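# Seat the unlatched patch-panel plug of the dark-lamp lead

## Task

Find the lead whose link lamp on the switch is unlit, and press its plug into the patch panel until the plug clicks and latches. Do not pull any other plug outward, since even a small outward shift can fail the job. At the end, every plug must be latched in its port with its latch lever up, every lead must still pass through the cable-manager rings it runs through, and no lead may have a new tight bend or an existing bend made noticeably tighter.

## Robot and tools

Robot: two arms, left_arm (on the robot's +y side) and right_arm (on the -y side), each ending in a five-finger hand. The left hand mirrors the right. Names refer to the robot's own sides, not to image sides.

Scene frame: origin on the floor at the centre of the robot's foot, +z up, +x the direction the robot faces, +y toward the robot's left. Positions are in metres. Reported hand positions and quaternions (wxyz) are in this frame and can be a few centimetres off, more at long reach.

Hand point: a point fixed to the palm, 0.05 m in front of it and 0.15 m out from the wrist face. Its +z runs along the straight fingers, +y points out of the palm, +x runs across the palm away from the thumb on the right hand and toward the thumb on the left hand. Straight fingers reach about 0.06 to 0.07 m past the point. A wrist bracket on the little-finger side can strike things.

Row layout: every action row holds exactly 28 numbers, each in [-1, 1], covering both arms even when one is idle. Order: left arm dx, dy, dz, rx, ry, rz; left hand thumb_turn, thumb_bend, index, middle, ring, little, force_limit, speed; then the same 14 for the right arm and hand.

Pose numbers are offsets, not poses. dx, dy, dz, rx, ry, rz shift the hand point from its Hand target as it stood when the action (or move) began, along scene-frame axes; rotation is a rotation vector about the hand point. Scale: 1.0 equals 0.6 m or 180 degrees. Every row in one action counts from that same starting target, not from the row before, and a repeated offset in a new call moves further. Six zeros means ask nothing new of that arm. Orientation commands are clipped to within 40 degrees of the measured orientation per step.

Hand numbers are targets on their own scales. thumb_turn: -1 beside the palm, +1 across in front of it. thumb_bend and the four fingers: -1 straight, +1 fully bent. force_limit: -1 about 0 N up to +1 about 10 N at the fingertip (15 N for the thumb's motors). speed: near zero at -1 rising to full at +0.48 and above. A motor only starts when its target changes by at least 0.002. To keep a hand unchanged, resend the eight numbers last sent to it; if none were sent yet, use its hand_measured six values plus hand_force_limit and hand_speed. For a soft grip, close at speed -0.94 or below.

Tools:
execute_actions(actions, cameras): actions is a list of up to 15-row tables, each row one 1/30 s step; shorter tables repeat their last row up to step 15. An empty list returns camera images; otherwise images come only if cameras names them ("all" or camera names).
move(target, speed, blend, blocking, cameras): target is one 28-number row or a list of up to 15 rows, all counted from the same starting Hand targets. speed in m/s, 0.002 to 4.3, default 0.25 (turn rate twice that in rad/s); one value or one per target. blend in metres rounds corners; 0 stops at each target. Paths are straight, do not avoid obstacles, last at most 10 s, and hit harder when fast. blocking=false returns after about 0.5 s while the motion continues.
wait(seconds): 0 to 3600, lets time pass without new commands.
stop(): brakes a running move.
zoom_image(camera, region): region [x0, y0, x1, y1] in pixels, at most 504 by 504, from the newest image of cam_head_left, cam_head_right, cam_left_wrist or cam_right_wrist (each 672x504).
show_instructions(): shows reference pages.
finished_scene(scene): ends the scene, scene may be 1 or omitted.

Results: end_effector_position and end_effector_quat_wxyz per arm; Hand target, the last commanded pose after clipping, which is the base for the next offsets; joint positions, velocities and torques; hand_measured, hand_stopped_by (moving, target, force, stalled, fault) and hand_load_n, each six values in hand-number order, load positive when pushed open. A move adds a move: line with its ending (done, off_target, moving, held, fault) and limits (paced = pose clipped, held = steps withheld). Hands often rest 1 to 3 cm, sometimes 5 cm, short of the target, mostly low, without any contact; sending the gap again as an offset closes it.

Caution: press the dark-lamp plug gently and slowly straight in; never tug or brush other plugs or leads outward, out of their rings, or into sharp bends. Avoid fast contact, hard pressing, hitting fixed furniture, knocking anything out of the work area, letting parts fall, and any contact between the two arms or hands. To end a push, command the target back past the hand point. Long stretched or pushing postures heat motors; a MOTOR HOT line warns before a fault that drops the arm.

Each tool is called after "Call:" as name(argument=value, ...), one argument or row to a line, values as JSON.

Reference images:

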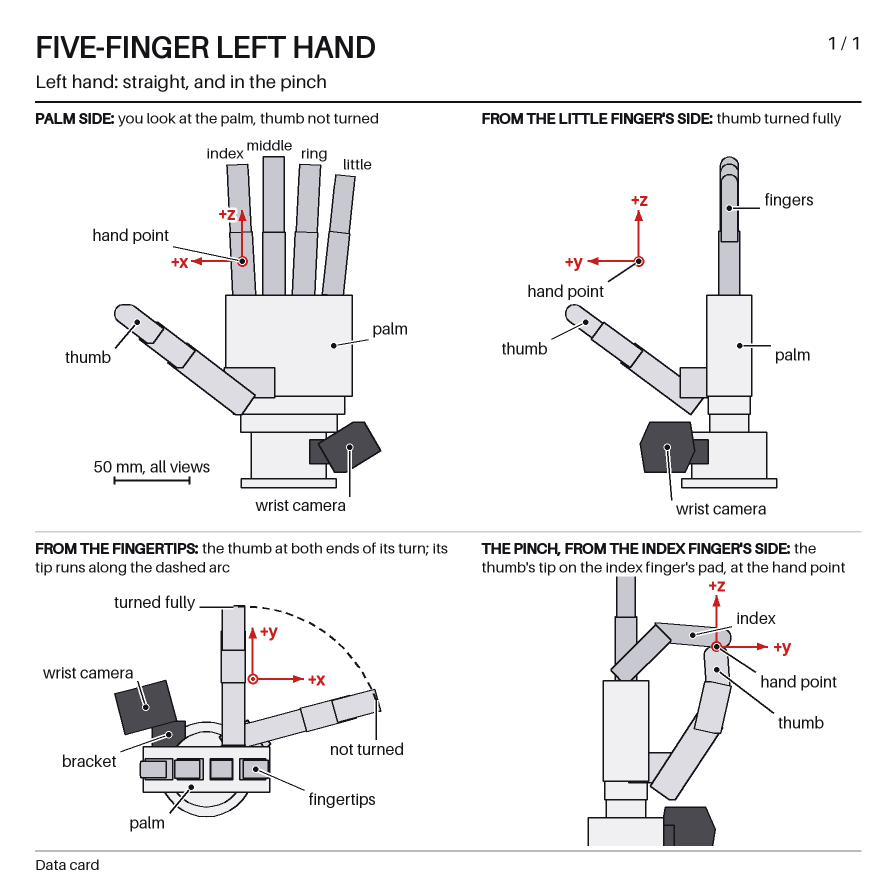

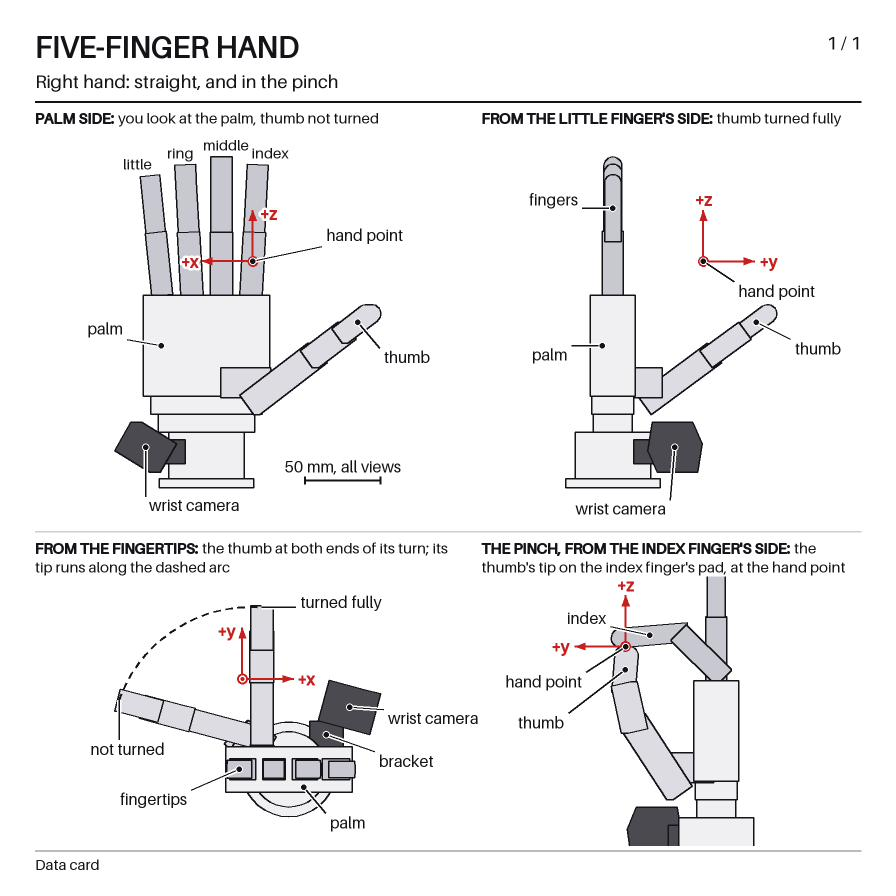

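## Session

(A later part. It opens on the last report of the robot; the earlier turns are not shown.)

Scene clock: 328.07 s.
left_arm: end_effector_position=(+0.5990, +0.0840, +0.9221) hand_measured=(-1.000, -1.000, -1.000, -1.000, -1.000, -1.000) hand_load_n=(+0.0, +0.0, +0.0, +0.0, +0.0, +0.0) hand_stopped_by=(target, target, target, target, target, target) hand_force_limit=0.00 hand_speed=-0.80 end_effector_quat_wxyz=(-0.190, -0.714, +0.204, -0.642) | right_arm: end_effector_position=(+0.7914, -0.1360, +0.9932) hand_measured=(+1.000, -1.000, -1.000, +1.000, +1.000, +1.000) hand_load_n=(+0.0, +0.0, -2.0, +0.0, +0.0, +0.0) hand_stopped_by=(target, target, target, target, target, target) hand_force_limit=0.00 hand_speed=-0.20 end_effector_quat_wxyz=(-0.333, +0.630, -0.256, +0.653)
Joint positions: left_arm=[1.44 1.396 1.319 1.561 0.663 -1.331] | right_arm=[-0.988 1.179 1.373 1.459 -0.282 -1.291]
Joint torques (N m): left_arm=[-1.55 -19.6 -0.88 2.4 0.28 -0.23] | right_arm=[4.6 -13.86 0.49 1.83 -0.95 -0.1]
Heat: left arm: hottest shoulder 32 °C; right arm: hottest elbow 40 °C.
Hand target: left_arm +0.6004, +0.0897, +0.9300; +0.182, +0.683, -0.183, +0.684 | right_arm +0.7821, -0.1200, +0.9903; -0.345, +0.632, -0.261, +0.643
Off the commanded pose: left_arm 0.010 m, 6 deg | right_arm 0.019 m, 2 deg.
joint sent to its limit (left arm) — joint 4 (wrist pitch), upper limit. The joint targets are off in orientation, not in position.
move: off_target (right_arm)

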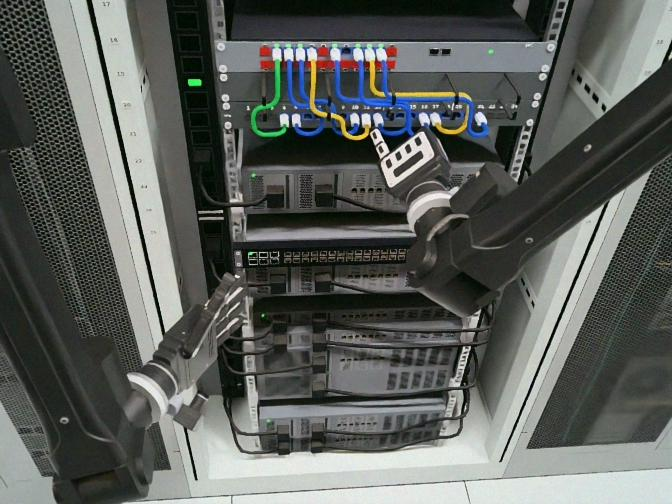

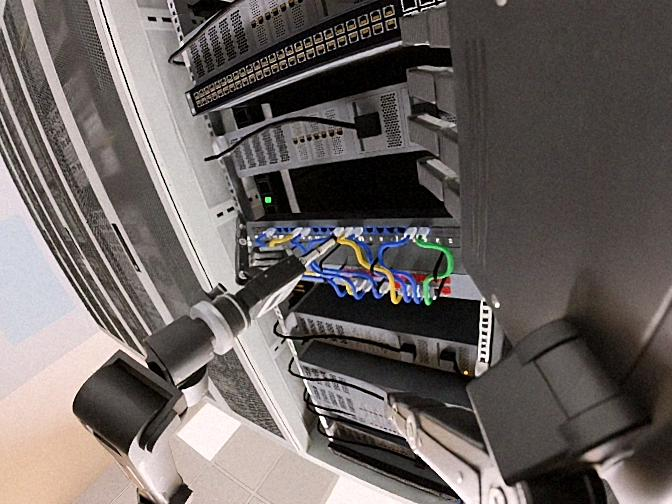

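Call:
move(
  target=[0,0,0,0,0,0,-1,-1,-1,-1,-1,-1,0.0,-0.8,-0.025,0.003,0.003,0,0,0,1,-1,-1,1,1,1,0.0,-0.2],
  speed=0.03,
  cameras=["cam_head_left","cam_left_wrist"],
)

Call:
zoom_image(
  camera="cam_head_left",
  region=[355, 105, 395, 145],
)

Call:
zoom_image(
  camera="cam_left_wrist",
  region=[308, 225, 358, 275],
)

Scene clock: 329.43 s.
left_arm: end_effector_position=(+0.5990, +0.0840, +0.9221) hand_measured=(-1.000, -1.000, -1.000, -1.000, -1.000, -1.000) hand_load_n=(+0.0, +0.0, +0.0, +0.0, +0.0, +0.0) hand_stopped_by=(target, target, target, target, target, target) hand_force_limit=0.00 hand_speed=-0.80 end_effector_quat_wxyz=(-0.190, -0.714, +0.204, -0.642) | right_arm: end_effector_position=(+0.7698, -0.1250, +0.9884) hand_measured=(+1.000, -1.000, -1.000, +1.000, +1.000, +1.000) hand_load_n=(+0.0, +0.0, +0.0, +0.0, +0.0, +0.0) hand_stopped_by=(target, target, target, target, target, target) hand_force_limit=0.00 hand_speed=-0.20 end_effector_quat_wxyz=(-0.340, +0.637, -0.257, +0.642)
Joint positions: left_arm=[1.44 1.396 1.319 1.561 0.663 -1.331] | right_arm=[-0.983 1.179 1.318 1.485 -0.287 -1.291]
Joint torques (N m): left_arm=[-1.67 -19.43 -0.66 2.76 0.3 -0.17] | right_arm=[4.42 -13.57 0.98 2.36 -0.73 -0.11]
Heat: left arm: hottest shoulder 32 °C; right arm: hottest elbow 40 °C.
Hand target: left_arm +0.6004, +0.0897, +0.9300; +0.182, +0.683, -0.183, +0.684 | right_arm +0.7670, -0.1183, +0.9919; -0.344, +0.632, -0.261, +0.643
Off the commanded pose: left_arm 0.010 m, 6 deg | right_arm 0.008 m, 1 deg.
joint sent to its limit (left arm) — joint 4 (wrist pitch), upper limit. The joint targets are off in orientation, not in position.
move: done

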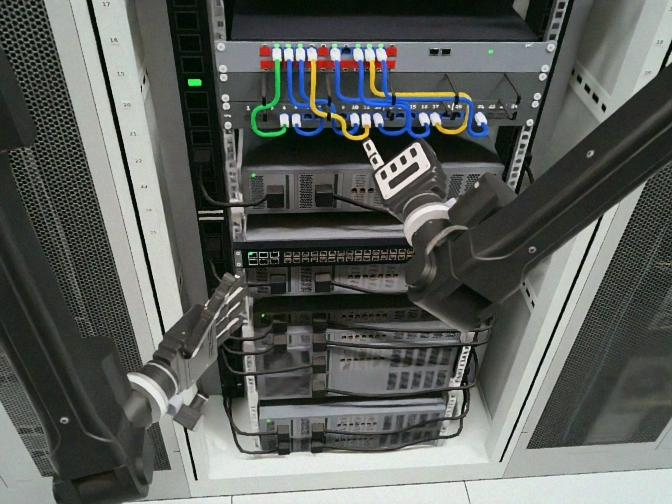

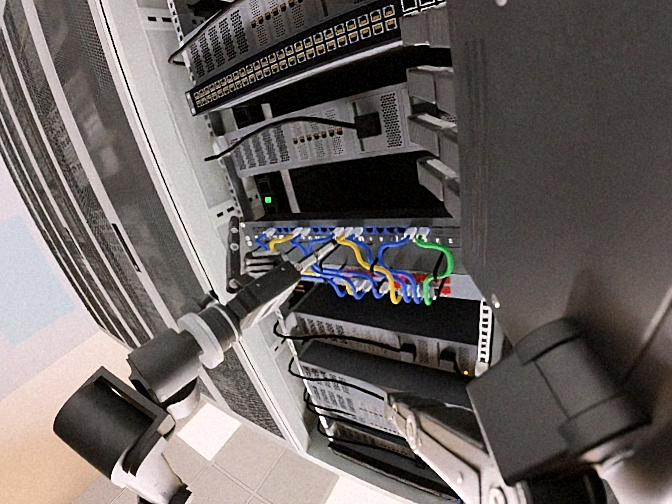

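Scaled by 12.600 from the camera's image (finer frame: 960x720).

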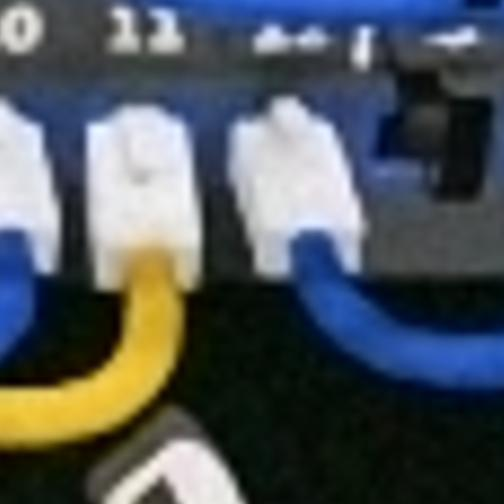

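Scaled by 10.080 from the camera's image (finer frame: 960x720).

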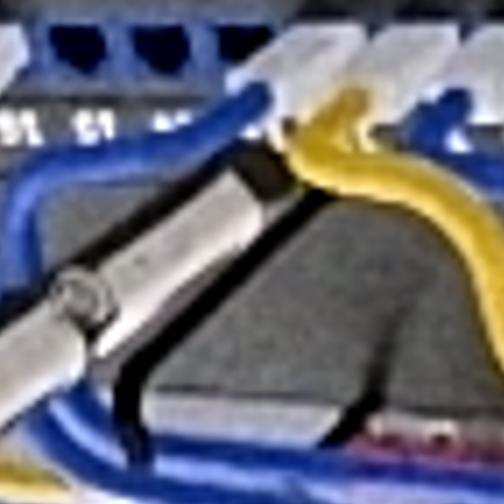

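Call:
move(
  target=[0,0,0,0,0,0,-1,-1,-1,-1,-1,-1,0.0,-0.8,0,-0.0163,0.0107,0,0,0,1,-1,-1,1,1,1,0.0,-0.2],
  speed=0.03,
  cameras=["cam_head_left","cam_left_wrist"],
)

Call:
zoom_image(
  camera="cam_head_left",
  region=[355, 105, 395, 145],
)

Scene clock: 330.73 s.
left_arm: end_effector_position=(+0.5990, +0.0840, +0.9221) hand_measured=(-1.000, -1.000, -1.000, -1.000, -1.000, -1.000) hand_load_n=(+0.0, +0.0, +0.0, +0.0, +0.0, +0.0) hand_stopped_by=(target, target, target, target, target, target) hand_force_limit=0.00 hand_speed=-0.80 end_effector_quat_wxyz=(-0.190, -0.714, +0.204, -0.642) | right_arm: end_effector_position=(+0.7639, -0.1236, +0.9885) hand_measured=(+1.000, -1.000, -1.000, +1.000, +1.000, +1.000) hand_load_n=(+0.0, +0.0, +0.0, +0.0, +0.0, +0.0) hand_stopped_by=(target, target, target, target, target, target) hand_force_limit=0.00 hand_speed=-0.20 end_effector_quat_wxyz=(-0.342, +0.641, -0.258, +0.637)
Joint positions: left_arm=[1.44 1.396 1.319 1.561 0.663 -1.331] | right_arm=[-0.983 1.17 1.297 1.485 -0.287 -1.288]
Joint torques (N m): left_arm=[-1.61 -18.67 -0.87 2.76 0.26 -0.23] | right_arm=[3.37 -14.86 0.84 2.3 -0.68 -0.01]
Heat: left arm: hottest shoulder 32 °C; right arm: hottest elbow 40 °C.
Hand target: left_arm +0.6004, +0.0897, +0.9300; +0.182, +0.683, -0.183, +0.684 | right_arm +0.7669, -0.1280, +0.9983; -0.345, +0.632, -0.261, +0.643
Off the commanded pose: left_arm 0.010 m, 6 deg | right_arm 0.011 m, 1 deg.
joint sent to its limit (left arm) — joint 4 (wrist pitch), upper limit. The joint targets are off in orientation, not in position.
move: off_target (right_arm)

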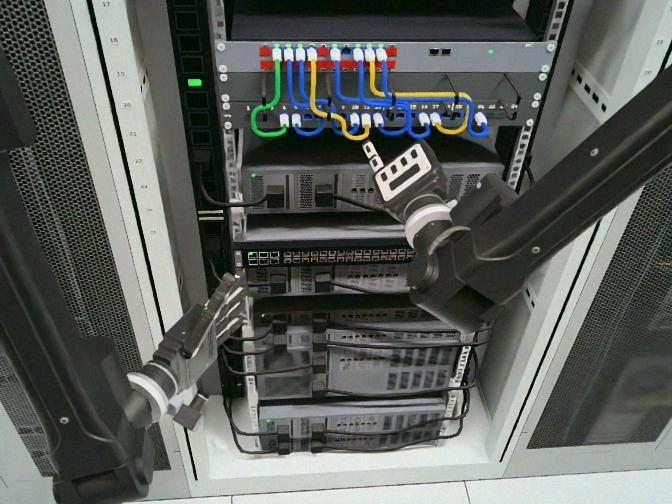

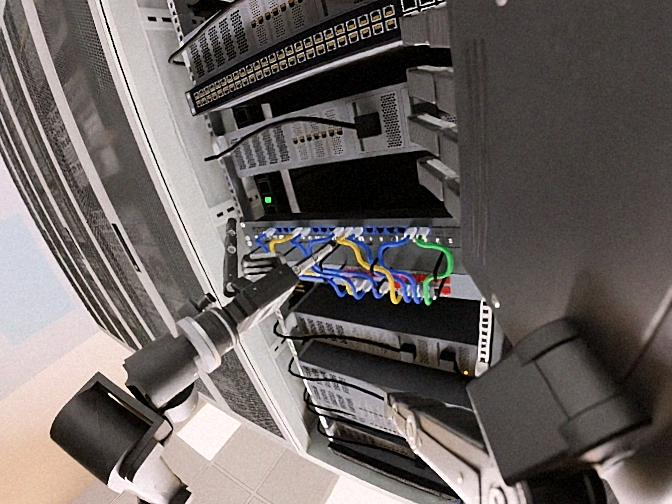

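Scaled by 12.600 from the camera's image (finer frame: 960x720).

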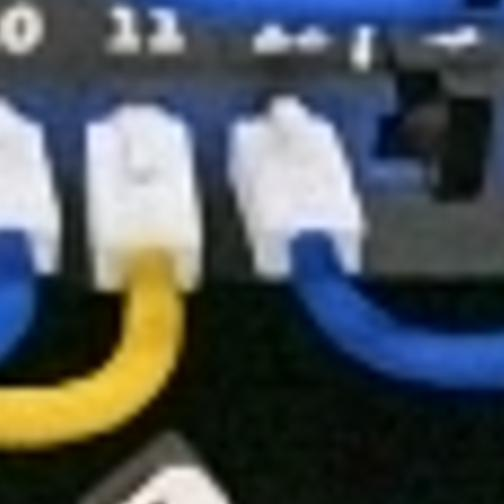

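Call:
move(
  target=[0,0,0,0,0,0,-1,-1,-1,-1,-1,-1,0.0,-0.8,0.015,-0.0150,0.0140,0,0,0,1,-1,-1,1,1,1,0.0,-0.2],
  speed=0.03,
  cameras=["cam_head_left","cam_left_wrist"],
)

Call:
zoom_image(
  camera="cam_head_left",
  region=[355, 105, 395, 145],
)

Scene clock: 331.83 s.
left_arm: end_effector_position=(+0.5990, +0.0840, +0.9221) hand_measured=(-1.000, -1.000, -1.000, -1.000, -1.000, -1.000) hand_load_n=(+0.0, +0.0, +0.0, +0.0, +0.0, +0.0) hand_stopped_by=(target, target, target, target, target, target) hand_force_limit=0.00 hand_speed=-0.80 end_effector_quat_wxyz=(-0.190, -0.714, +0.204, -0.642) | right_arm: end_effector_position=(+0.7748, -0.1356, +1.0034) hand_measured=(+1.000, -1.000, -1.000, +1.000, +1.000, +1.000) hand_load_n=(+0.0, +0.0, -0.5, +0.5, +0.0, -0.5) hand_stopped_by=(target, target, target, target, target, target) hand_force_limit=0.00 hand_speed=-0.20 end_effector_quat_wxyz=(-0.341, +0.633, -0.259, +0.645)
Joint positions: left_arm=[1.44 1.396 1.319 1.561 0.663 -1.331] | right_arm=[-0.983 1.139 1.297 1.478 -0.287 -1.283]
Joint torques (N m): left_arm=[-1.79 -18.96 -0.87 2.56 0.28 -0.2] | right_arm=[2.78 -15.03 1.1 1.5 -0.66 0]
Heat: left arm: hottest shoulder 32 °C; right arm: hottest elbow 39 °C.
Hand target: left_arm +0.6004, +0.0897, +0.9300; +0.182, +0.683, -0.183, +0.684 | right_arm +0.7759, -0.1370, +1.0067; -0.345, +0.632, -0.261, +0.643
Off the commanded pose: left_arm 0.010 m, 6 deg | right_arm 0.004 m, 1 deg.
joint sent to its limit (left arm) — joint 4 (wrist pitch), upper limit. The joint targets are off in orientation, not in position.
move: done

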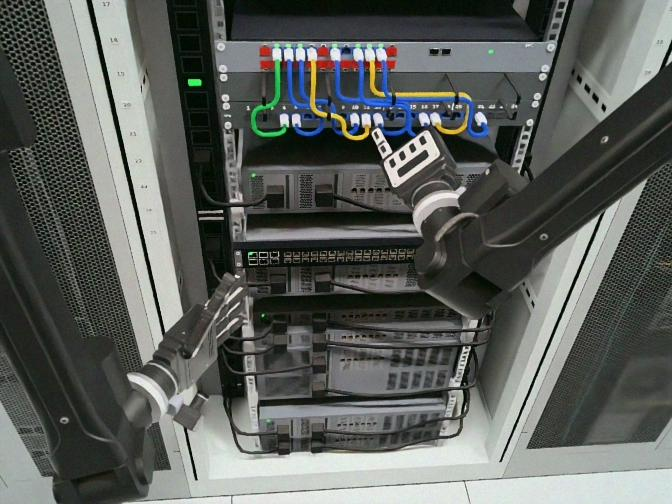

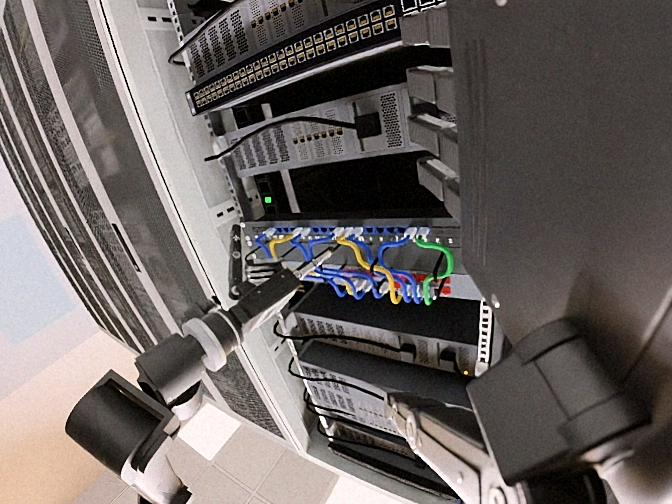

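Scaled by 12.600 from the camera's image (finer frame: 960x720).

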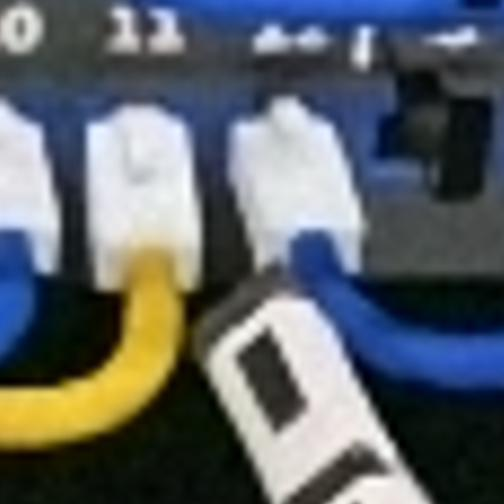

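Call:
move(
  target=[0,0,0,0,0,0,-1,-1,-1,-1,-1,-1,0.0,-0.8,0.01,-0.002,-0.0267,0,0,0,1,-1,-1,1,1,1,0.0,-0.2],
  speed=0.03,
  cameras=["cam_head_left","cam_left_wrist"],
)

Call:
zoom_image(
  camera="cam_head_left",
  region=[355, 105, 395, 145],
)

Scene clock: 333.33 s.
left_arm: end_effector_position=(+0.5990, +0.0840, +0.9221) hand_measured=(-1.000, -1.000, -1.000, -1.000, -1.000, -1.000) hand_load_n=(+0.0, +0.0, +0.0, +0.0, +0.0, +0.0) hand_stopped_by=(target, target, target, target, target, target) hand_force_limit=0.00 hand_speed=-0.80 end_effector_quat_wxyz=(-0.190, -0.714, +0.204, -0.642) | right_arm: end_effector_position=(+0.7850, -0.1408, +1.0055) hand_measured=(+1.000, -1.000, -1.000, +1.000, +1.000, +1.000) hand_load_n=(+0.0, +0.0, +0.0, +0.5, +0.0, +0.0) hand_stopped_by=(target, target, target, target, target, target) hand_force_limit=0.00 hand_speed=-0.20 end_effector_quat_wxyz=(-0.346, +0.624, -0.265, +0.649)
Joint positions: left_arm=[1.44 1.396 1.319 1.561 0.663 -1.331] | right_arm=[-0.991 1.141 1.325 1.474 -0.287 -1.254]
Joint torques (N m): left_arm=[-1.44 -19.14 -0.94 2.66 0.27 -0.17] | right_arm=[0.91 -13.04 2.61 1.48 -0.56 -0.01]
Heat: left arm: hottest shoulder 32 °C; right arm: hottest elbow 39 °C.
Hand target: left_arm +0.6004, +0.0897, +0.9300; +0.182, +0.683, -0.183, +0.684 | right_arm +0.7822, -0.1384, +0.9909; -0.344, +0.632, -0.261, +0.643
Off the commanded pose: left_arm 0.010 m, 6 deg | right_arm 0.015 m, 1 deg.
joint sent to its limit (left arm) — joint 4 (wrist pitch), upper limit. The joint targets are off in orientation, not in position.
move: off_target (right_arm)

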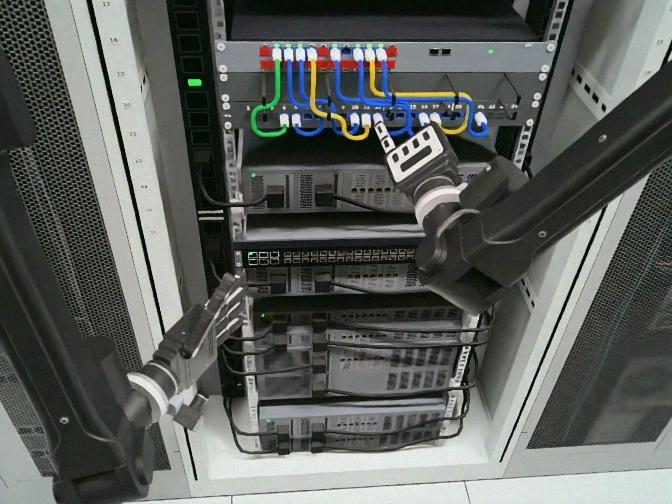

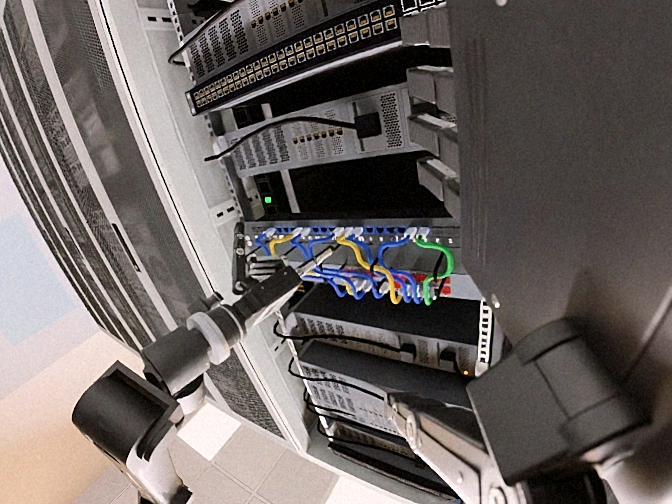

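Scaled by 12.600 from the camera's image (finer frame: 960x720).

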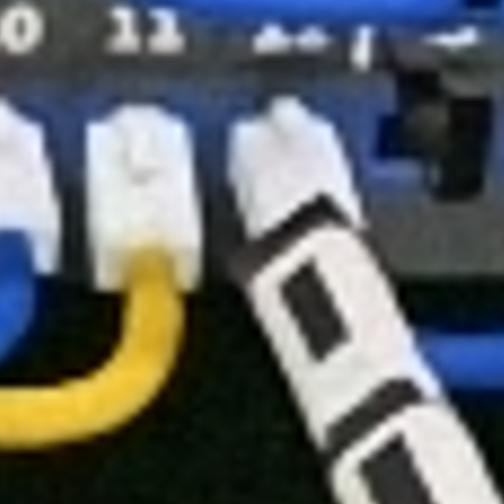

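Call:
move(
  target=[0,0,0,0,0,0,-1,-1,-1,-1,-1,-1,0.0,-0.8,-0.003,0.0115,-0.018,0,0,0,1,-1,-1,1,1,1,0.0,-0.2],
  speed=0.03,
  cameras=["cam_head_left","cam_left_wrist"],
)

Call:
zoom_image(
  camera="cam_head_left",
  region=[355, 105, 395, 145],
)

Call:
zoom_image(
  camera="cam_left_wrist",
  region=[308, 225, 358, 275],
)

Scene clock: 334.37 s.
left_arm: end_effector_position=(+0.5990, +0.0840, +0.9221) hand_measured=(-1.000, -1.000, -1.000, -1.000, -1.000, -1.000) hand_load_n=(+0.0, +0.0, +0.0, +0.0, +0.0, +0.0) hand_stopped_by=(target, target, target, target, target, target) hand_force_limit=0.00 hand_speed=-0.80 end_effector_quat_wxyz=(-0.190, -0.714, +0.204, -0.642) | right_arm: end_effector_position=(+0.7823, -0.1315, +0.9920) hand_measured=(+1.000, -1.000, -1.000, +1.000, +1.000, +1.000) hand_load_n=(+0.0, +0.0, +0.0, +0.0, +0.0, +0.0) hand_stopped_by=(target, target, target, target, target, target) hand_force_limit=0.00 hand_speed=-0.20 end_effector_quat_wxyz=(-0.347, +0.628, -0.265, +0.644)
Joint positions: left_arm=[1.44 1.396 1.319 1.561 0.663 -1.331] | right_arm=[-0.992 1.175 1.347 1.474 -0.287 -1.253]
Joint torques (N m): left_arm=[-1.49 -19.43 -0.77 2.61 0.25 -0.2] | right_arm=[0.97 -12.75 2.65 1.85 -0.58 -0.01]
Heat: left arm: hottest shoulder 32 °C; right arm: hottest elbow 39 °C.
Hand target: left_arm +0.6004, +0.0897, +0.9300; +0.182, +0.683, -0.183, +0.684 | right_arm +0.7804, -0.1314, +0.9801; -0.345, +0.632, -0.261, +0.643
Off the commanded pose: left_arm 0.010 m, 6 deg | right_arm 0.012 m, 1 deg.
joint sent to its limit (left arm) — joint 4 (wrist pitch), upper limit. The joint targets are off in orientation, not in position.
move: off_target (right_arm)

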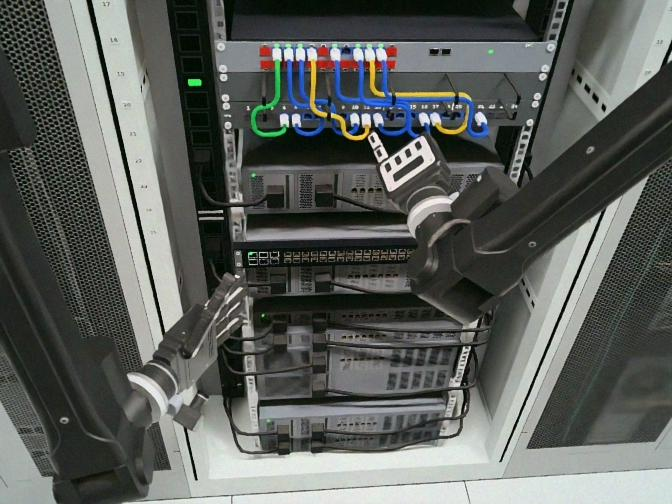

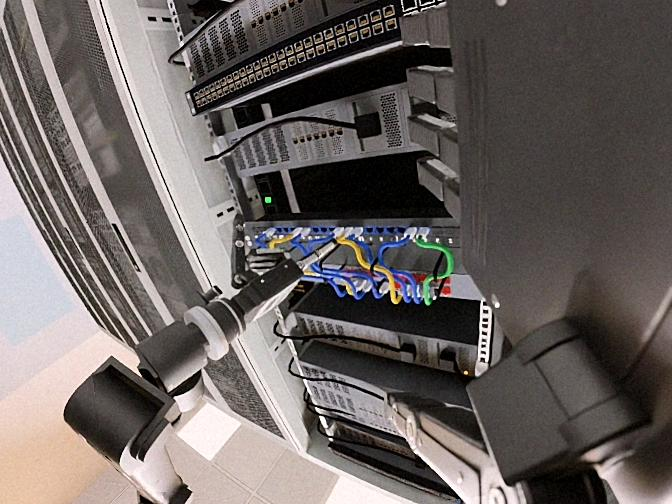

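Scaled by 12.600 from the camera's image (finer frame: 960x720).

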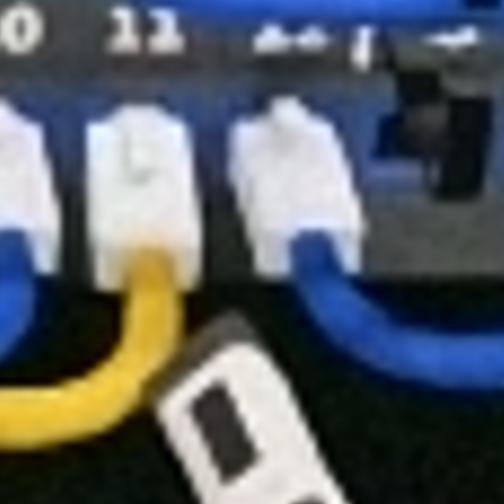

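Scaled by 10.080 from the camera's image (finer frame: 960x720).

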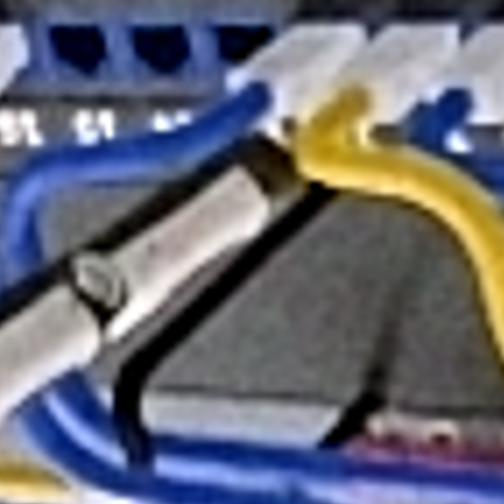

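Call:
move(
  target=[0,0,0,0,0,0,-1,-1,-1,-1,-1,-1,0.0,-0.8,0.0087,-0.0047,0.003,0.0005,-0.0029,-0.0036,1,-1,-1,1,1,1,0.0,-0.2],
  speed=0.03,
  cameras=["cam_head_left","cam_left_wrist"],
)

Call:
zoom_image(
  camera="cam_head_left",
  region=[355, 105, 395, 145],
)

Scene clock: 335.47 s.
left_arm: end_effector_position=(+0.5990, +0.0840, +0.9221) hand_measured=(-1.000, -1.000, -1.000, -1.000, -1.000, -1.000) hand_load_n=(+0.0, +0.0, +0.0, +0.0, +0.0, +0.0) hand_stopped_by=(target, target, target, target, target, target) hand_force_limit=0.00 hand_speed=-0.80 end_effector_quat_wxyz=(-0.190, -0.714, +0.204, -0.642) | right_arm: end_effector_position=(+0.7840, -0.1323, +0.9912) hand_measured=(+1.000, -1.000, -1.000, +1.000, +1.000, +1.000) hand_load_n=(+0.0, +0.0, +0.0, +0.0, +0.0, +0.0) hand_stopped_by=(target, target, target, target, target, target) hand_force_limit=0.00 hand_speed=-0.20 end_effector_quat_wxyz=(-0.346, +0.626, -0.267, +0.645)
Joint positions: left_arm=[1.44 1.396 1.319 1.561 0.663 -1.331] | right_arm=[-0.992 1.178 1.355 1.474 -0.284 -1.25]
Joint torques (N m): left_arm=[-1.44 -19.6 -0.88 2.65 0.25 -0.17] | right_arm=[1.08 -12.81 3.26 1.92 -0.52 0]
Heat: left arm: hottest shoulder 32 °C; right arm: hottest elbow 39 °C.
Hand target: left_arm +0.6004, +0.0897, +0.9300; +0.182, +0.683, -0.183, +0.684 | right_arm +0.7856, -0.1342, +0.9819; -0.343, +0.627, -0.264, +0.648
Off the commanded pose: left_arm 0.010 m, 6 deg | right_arm 0.010 m, 1 deg.
joint sent to its limit (left arm) — joint 4 (wrist pitch), upper limit. The joint targets are off in orientation, not in position.
move: done

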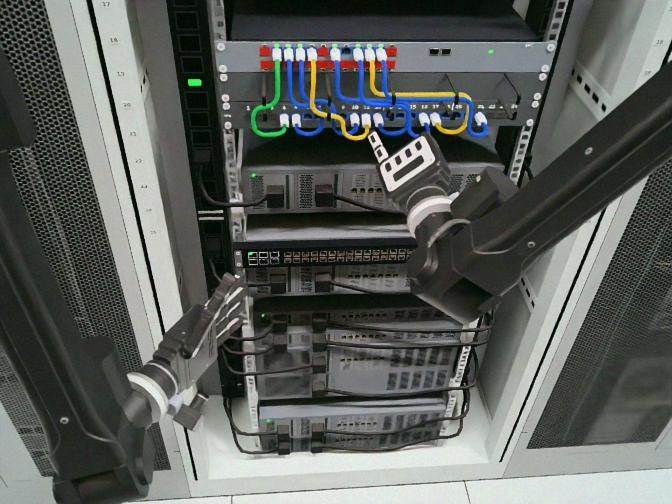

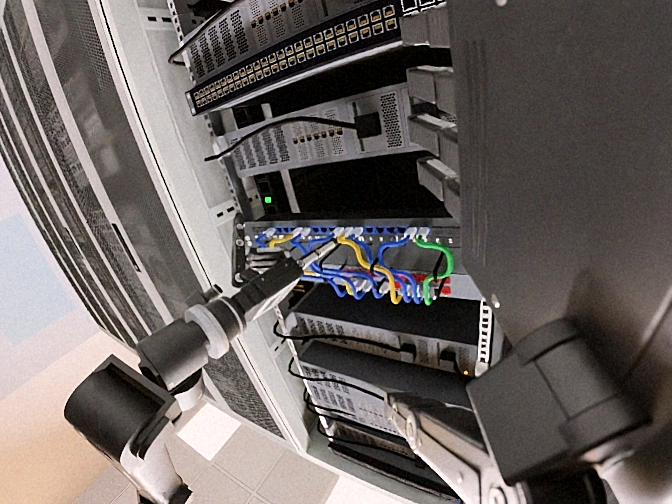

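Scaled by 12.600 from the camera's image (finer frame: 960x720).

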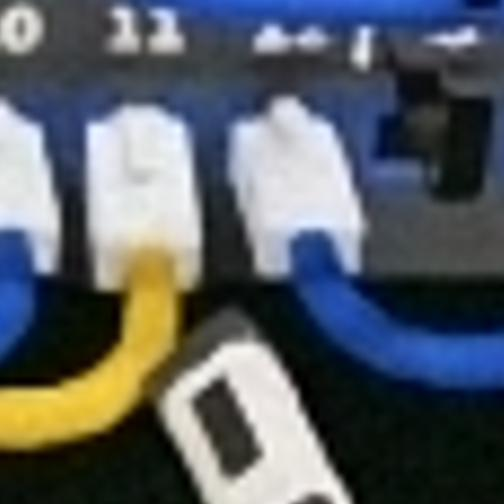

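Call:
move(
  target=[0,0,0,0,0,0,-1,-1,-1,-1,-1,-1,0.0,-0.8,0.005,-0.0118,0.012,0,0,0,1,-1,-1,1,1,1,0.0,-0.2],
  speed=0.03,
  cameras=["cam_head_left"],
)

Call:
zoom_image(
  camera="cam_head_left",
  region=[355, 105, 395, 145],
)

Scene clock: 336.30 s.
left_arm: end_effector_position=(+0.5990, +0.0840, +0.9221) hand_measured=(-1.000, -1.000, -1.000, -1.000, -1.000, -1.000) hand_load_n=(+0.0, +0.0, +0.0, +0.0, +0.0, +0.0) hand_stopped_by=(target, target, target, target, target, target) hand_force_limit=0.00 hand_speed=-0.80 end_effector_quat_wxyz=(-0.190, -0.714, +0.204, -0.642) | right_arm: end_effector_position=(+0.7838, -0.1327, +0.9905) hand_measured=(+1.000, -1.000, -1.000, +1.000, +1.000, +1.000) hand_load_n=(+0.5, +0.0, +0.0, +0.0, +0.0, +0.0) hand_stopped_by=(target, target, target, target, target, target) hand_force_limit=0.00 hand_speed=-0.20 end_effector_quat_wxyz=(-0.347, +0.626, -0.268, +0.645)
Joint positions: left_arm=[1.44 1.396 1.319 1.561 0.663 -1.331] | right_arm=[-0.995 1.178 1.355 1.474 -0.284 -1.245]
Joint torques (N m): left_arm=[-1.55 -19.55 -0.81 2.73 0.29 -0.22] | right_arm=[1.32 -14.74 2.45 1.5 -0.5 -0.01]
Heat: left arm: hottest shoulder 32 °C; right arm: hottest elbow 39 °C.
Hand target: left_arm +0.6004, +0.0897, +0.9300; +0.182, +0.683, -0.183, +0.684 | right_arm +0.7886, -0.1413, +0.9891; -0.343, +0.627, -0.264, +0.648
Off the commanded pose: left_arm 0.010 m, 6 deg | right_arm 0.010 m, 1 deg.
joint sent to its limit (left arm) — joint 4 (wrist pitch), upper limit. The joint targets are off in orientation, not in position.
move: done

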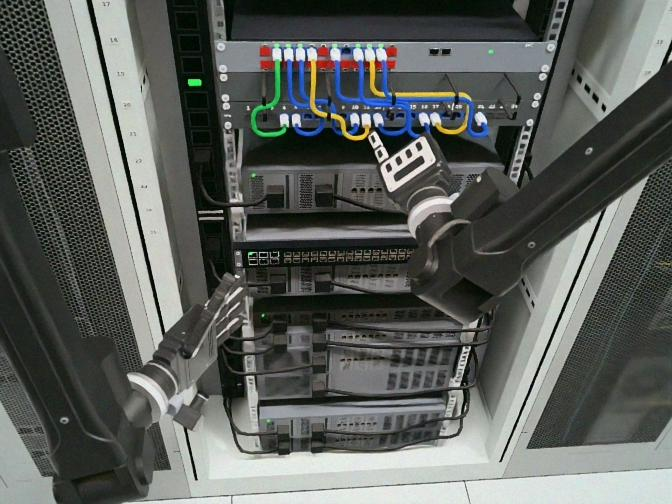

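Scaled by 12.600 from the camera's image (finer frame: 960x720).

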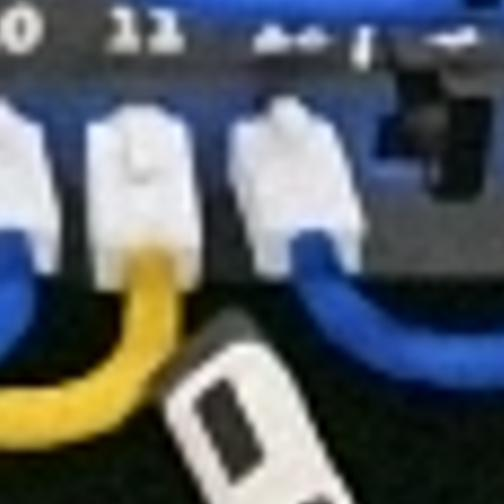

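Call:
move(
  target=[0,0,0,0,0,0,-1,-1,-1,-1,-1,-1,0.0,-0.8,0.0,-0.0028,0.0133,0,0,0,1,-1,-1,1,1,1,0.0,-0.2],
  speed=0.03,
  cameras=["cam_head_left"],
)

Call:
zoom_image(
  camera="cam_head_left",
  region=[355, 105, 395, 145],
)

Scene clock: 337.30 s.
left_arm: end_effector_position=(+0.5990, +0.0840, +0.9221) hand_measured=(-1.000, -1.000, -1.000, -1.000, -1.000, -1.000) hand_load_n=(+0.0, +0.0, +0.0, +0.5, +0.0, +0.0) hand_stopped_by=(target, target, target, target, target, target) hand_force_limit=0.00 hand_speed=-0.80 end_effector_quat_wxyz=(-0.190, -0.714, +0.204, -0.642) | right_arm: end_effector_position=(+0.7870, -0.1362, +0.9948) hand_measured=(+1.000, -1.000, -1.000, +1.000, +1.000, +1.000) hand_load_n=(+0.0, +0.0, +0.0, +0.0, +0.0, +0.0) hand_stopped_by=(target, target, target, target, target, target) hand_force_limit=0.00 hand_speed=-0.20 end_effector_quat_wxyz=(-0.347, +0.625, -0.268, +0.647)
Joint positions: left_arm=[1.44 1.396 1.319 1.561 0.663 -1.331] | right_arm=[-0.995 1.169 1.355 1.469 -0.284 -1.244]
Joint torques (N m): left_arm=[-1.38 -19.49 -0.85 2.65 0.24 -0.23] | right_arm=[2.02 -15.56 1.29 1.42 -0.52 -0.11]
Heat: left arm: hottest shoulder 32 °C; right arm: hottest elbow 39 °C.
Hand target: left_arm +0.6004, +0.0897, +0.9300; +0.182, +0.683, -0.183, +0.684 | right_arm +0.7885, -0.1429, +0.9970; -0.343, +0.628, -0.264, +0.647
Off the commanded pose: left_arm 0.010 m, 6 deg | right_arm 0.007 m, 1 deg.
joint sent to its limit (left arm) — joint 4 (wrist pitch), upper limit. The joint targets are off in orientation, not in position.
move: done

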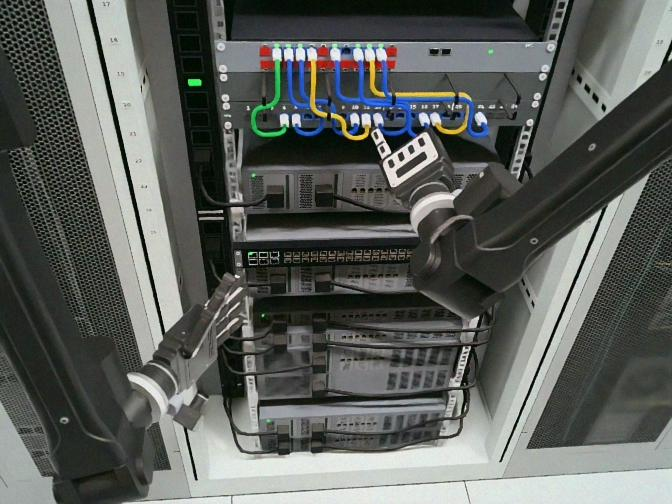

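Scaled by 12.600 from the camera's image (finer frame: 960x720).

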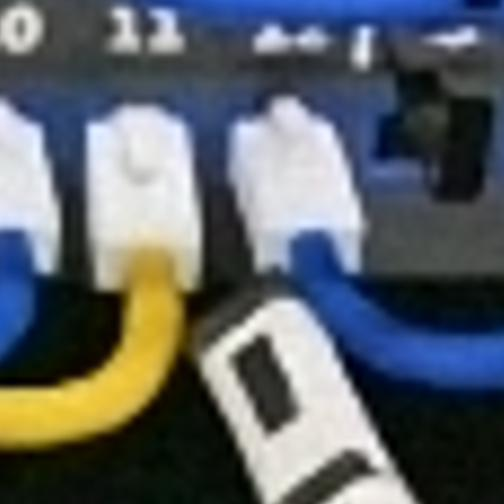

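Call:
move(
  target=[0,0,0,0,0,0,-1,-1,-1,-1,-1,-1,0.0,-0.8,0.0,0.0146,0.0129,0,0,0,1,-1,-1,1,1,1,0.0,-0.2],
  speed=0.02,
  cameras=["cam_head_left"],
)

Call:
zoom_image(
  camera="cam_head_left",
  region=[355, 105, 395, 145],
)

Scene clock: 339.00 s.
left_arm: end_effector_position=(+0.5990, +0.0840, +0.9221) hand_measured=(-1.000, -1.000, -1.000, -1.000, -1.000, -1.000) hand_load_n=(+0.0, +0.0, +0.0, -0.5, -0.5, +0.0) hand_stopped_by=(target, target, target, target, target, target) hand_force_limit=0.00 hand_speed=-0.80 end_effector_quat_wxyz=(-0.190, -0.714, +0.204, -0.642) | right_arm: end_effector_position=(+0.7851, -0.1351, +0.9957) hand_measured=(+1.000, -1.000, -1.000, +1.000, +1.000, +1.000) hand_load_n=(+0.0, +0.0, +0.0, +0.0, +0.0, +0.0) hand_stopped_by=(target, target, target, target, target, target) hand_force_limit=0.00 hand_speed=-0.20 end_effector_quat_wxyz=(-0.340, +0.631, -0.261, +0.647)
Joint positions: left_arm=[1.44 1.396 1.319 1.561 0.663 -1.331] | right_arm=[-0.988 1.164 1.345 1.463 -0.284 -1.275]
Joint torques (N m): left_arm=[-1.38 -19.37 -0.79 2.66 0.28 -0.2] | right_arm=[4.01 -15.56 1.17 1.42 -0.67 -0.2]
Heat: left arm: hottest shoulder 32 °C; right arm: hottest elbow 39 °C.
Hand target: left_arm +0.6004, +0.0897, +0.9300; +0.182, +0.683, -0.183, +0.684 | right_arm +0.7884, -0.1340, +1.0046; -0.343, +0.628, -0.264, +0.647
Off the commanded pose: left_arm 0.010 m, 6 deg | right_arm 0.010 m, 1 deg.
joint sent to its limit (left arm) — joint 4 (wrist pitch), upper limit. The joint targets are off in orientation, not in position.
move: done

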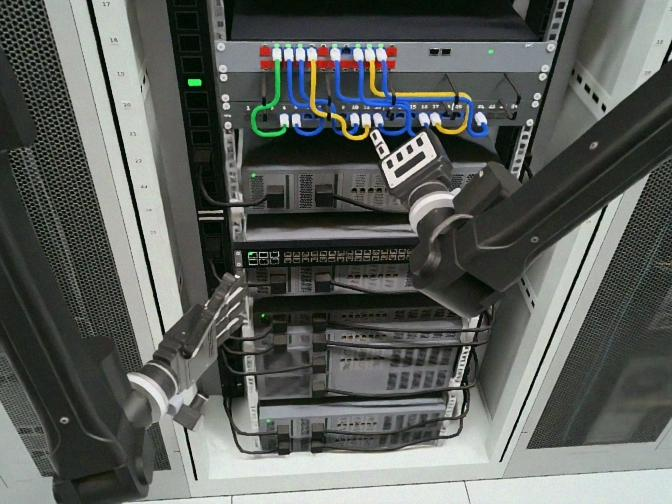

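Scaled by 12.600 from the camera's image (finer frame: 960x720).

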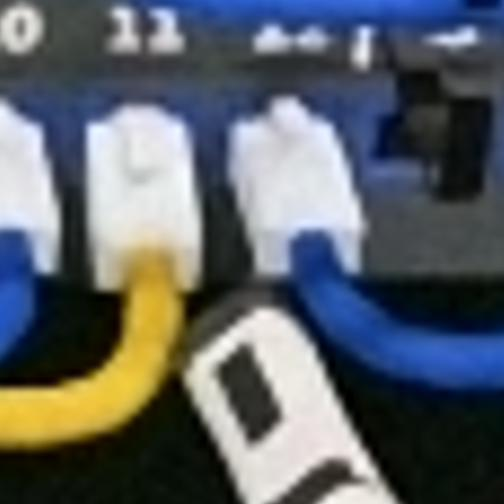

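Call:
move(
  target=[0,0,0,0,0,0,-1,-1,-1,-1,-1,-1,0.0,-0.8,0.02,-0.0022,-0.0023,0,0,0,1,-1,-1,1,1,1,0.0,-0.2],
  speed=0.03,
  cameras=["cam_head_left","cam_left_wrist"],
)

Call:
zoom_image(
  camera="cam_head_left",
  region=[355, 105, 395, 145],
)

Call:
zoom_image(
  camera="cam_left_wrist",
  region=[318, 225, 358, 265],
)

Scene clock: 339.93 s.
left_arm: end_effector_position=(+0.5990, +0.0840, +0.9221) hand_measured=(-1.000, -1.000, -1.000, -1.000, -1.000, -1.000) hand_load_n=(+0.0, +0.0, +0.0, +0.0, +0.0, +0.0) hand_stopped_by=(target, target, target, target, target, target) hand_force_limit=0.00 hand_speed=-0.80 end_effector_quat_wxyz=(-0.190, -0.714, +0.204, -0.642) | right_arm: end_effector_position=(+0.7857, -0.1336, +0.9931) hand_measured=(+1.000, -1.000, -1.000, +1.000, +1.000, +1.000) hand_load_n=(+0.0, +0.0, +0.0, +0.0, +0.0, +0.0) hand_stopped_by=(target, target, target, target, target, target) hand_force_limit=0.00 hand_speed=-0.20 end_effector_quat_wxyz=(-0.341, +0.635, -0.261, +0.642)
Joint positions: left_arm=[1.44 1.396 1.319 1.561 0.663 -1.331] | right_arm=[-0.988 1.162 1.347 1.445 -0.284 -1.276]
Joint torques (N m): left_arm=[-1.96 -19.31 -1.03 2.56 0.26 -0.19] | right_arm=[4.31 -15.03 3.37 0.91 -0.65 -0.16]
Heat: left arm: hottest shoulder 32 °C; right arm: hottest elbow 39 °C.
Hand target: left_arm +0.6004, +0.0897, +0.9300; +0.182, +0.683, -0.183, +0.684 | right_arm +0.8004, -0.1355, +1.0034; -0.343, +0.628, -0.264, +0.647
Off the commanded pose: left_arm 0.010 m, 6 deg | right_arm 0.018 m, 1 deg.
joint sent to its limit (left arm) — joint 4 (wrist pitch), upper limit. The joint targets are off in orientation, not in position.
move: off_target (right_arm)

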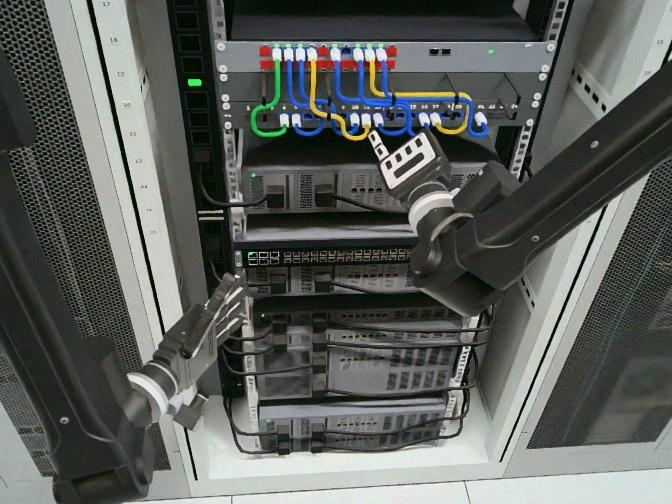

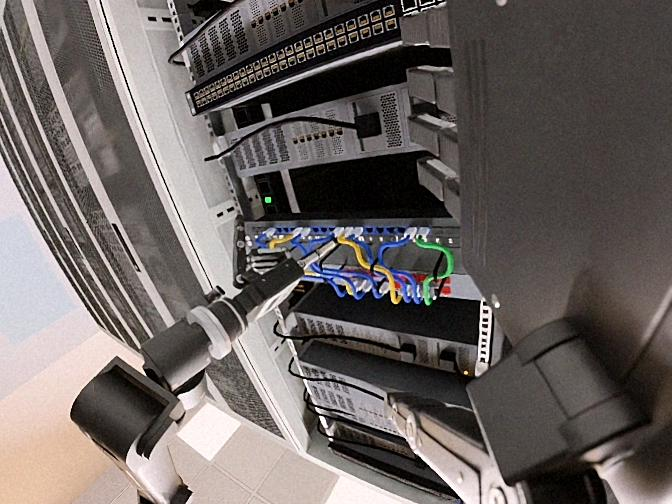

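Scaled by 12.600 from the camera's image (finer frame: 960x720).

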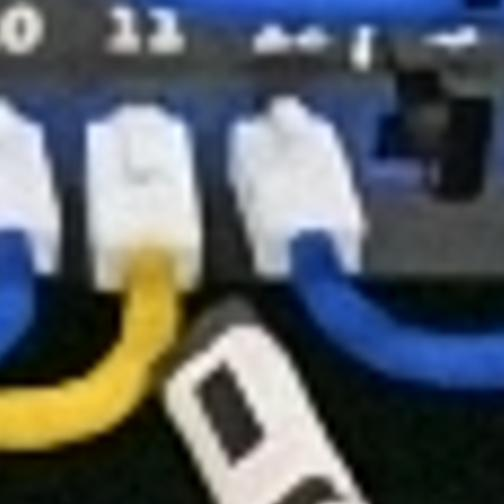

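Scaled by 12.600 from the camera's image (finer frame: 960x720).

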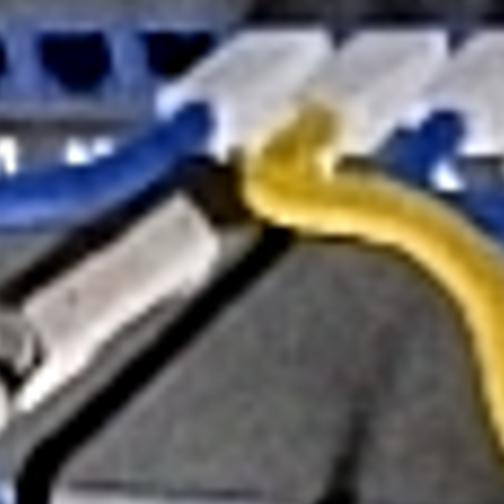

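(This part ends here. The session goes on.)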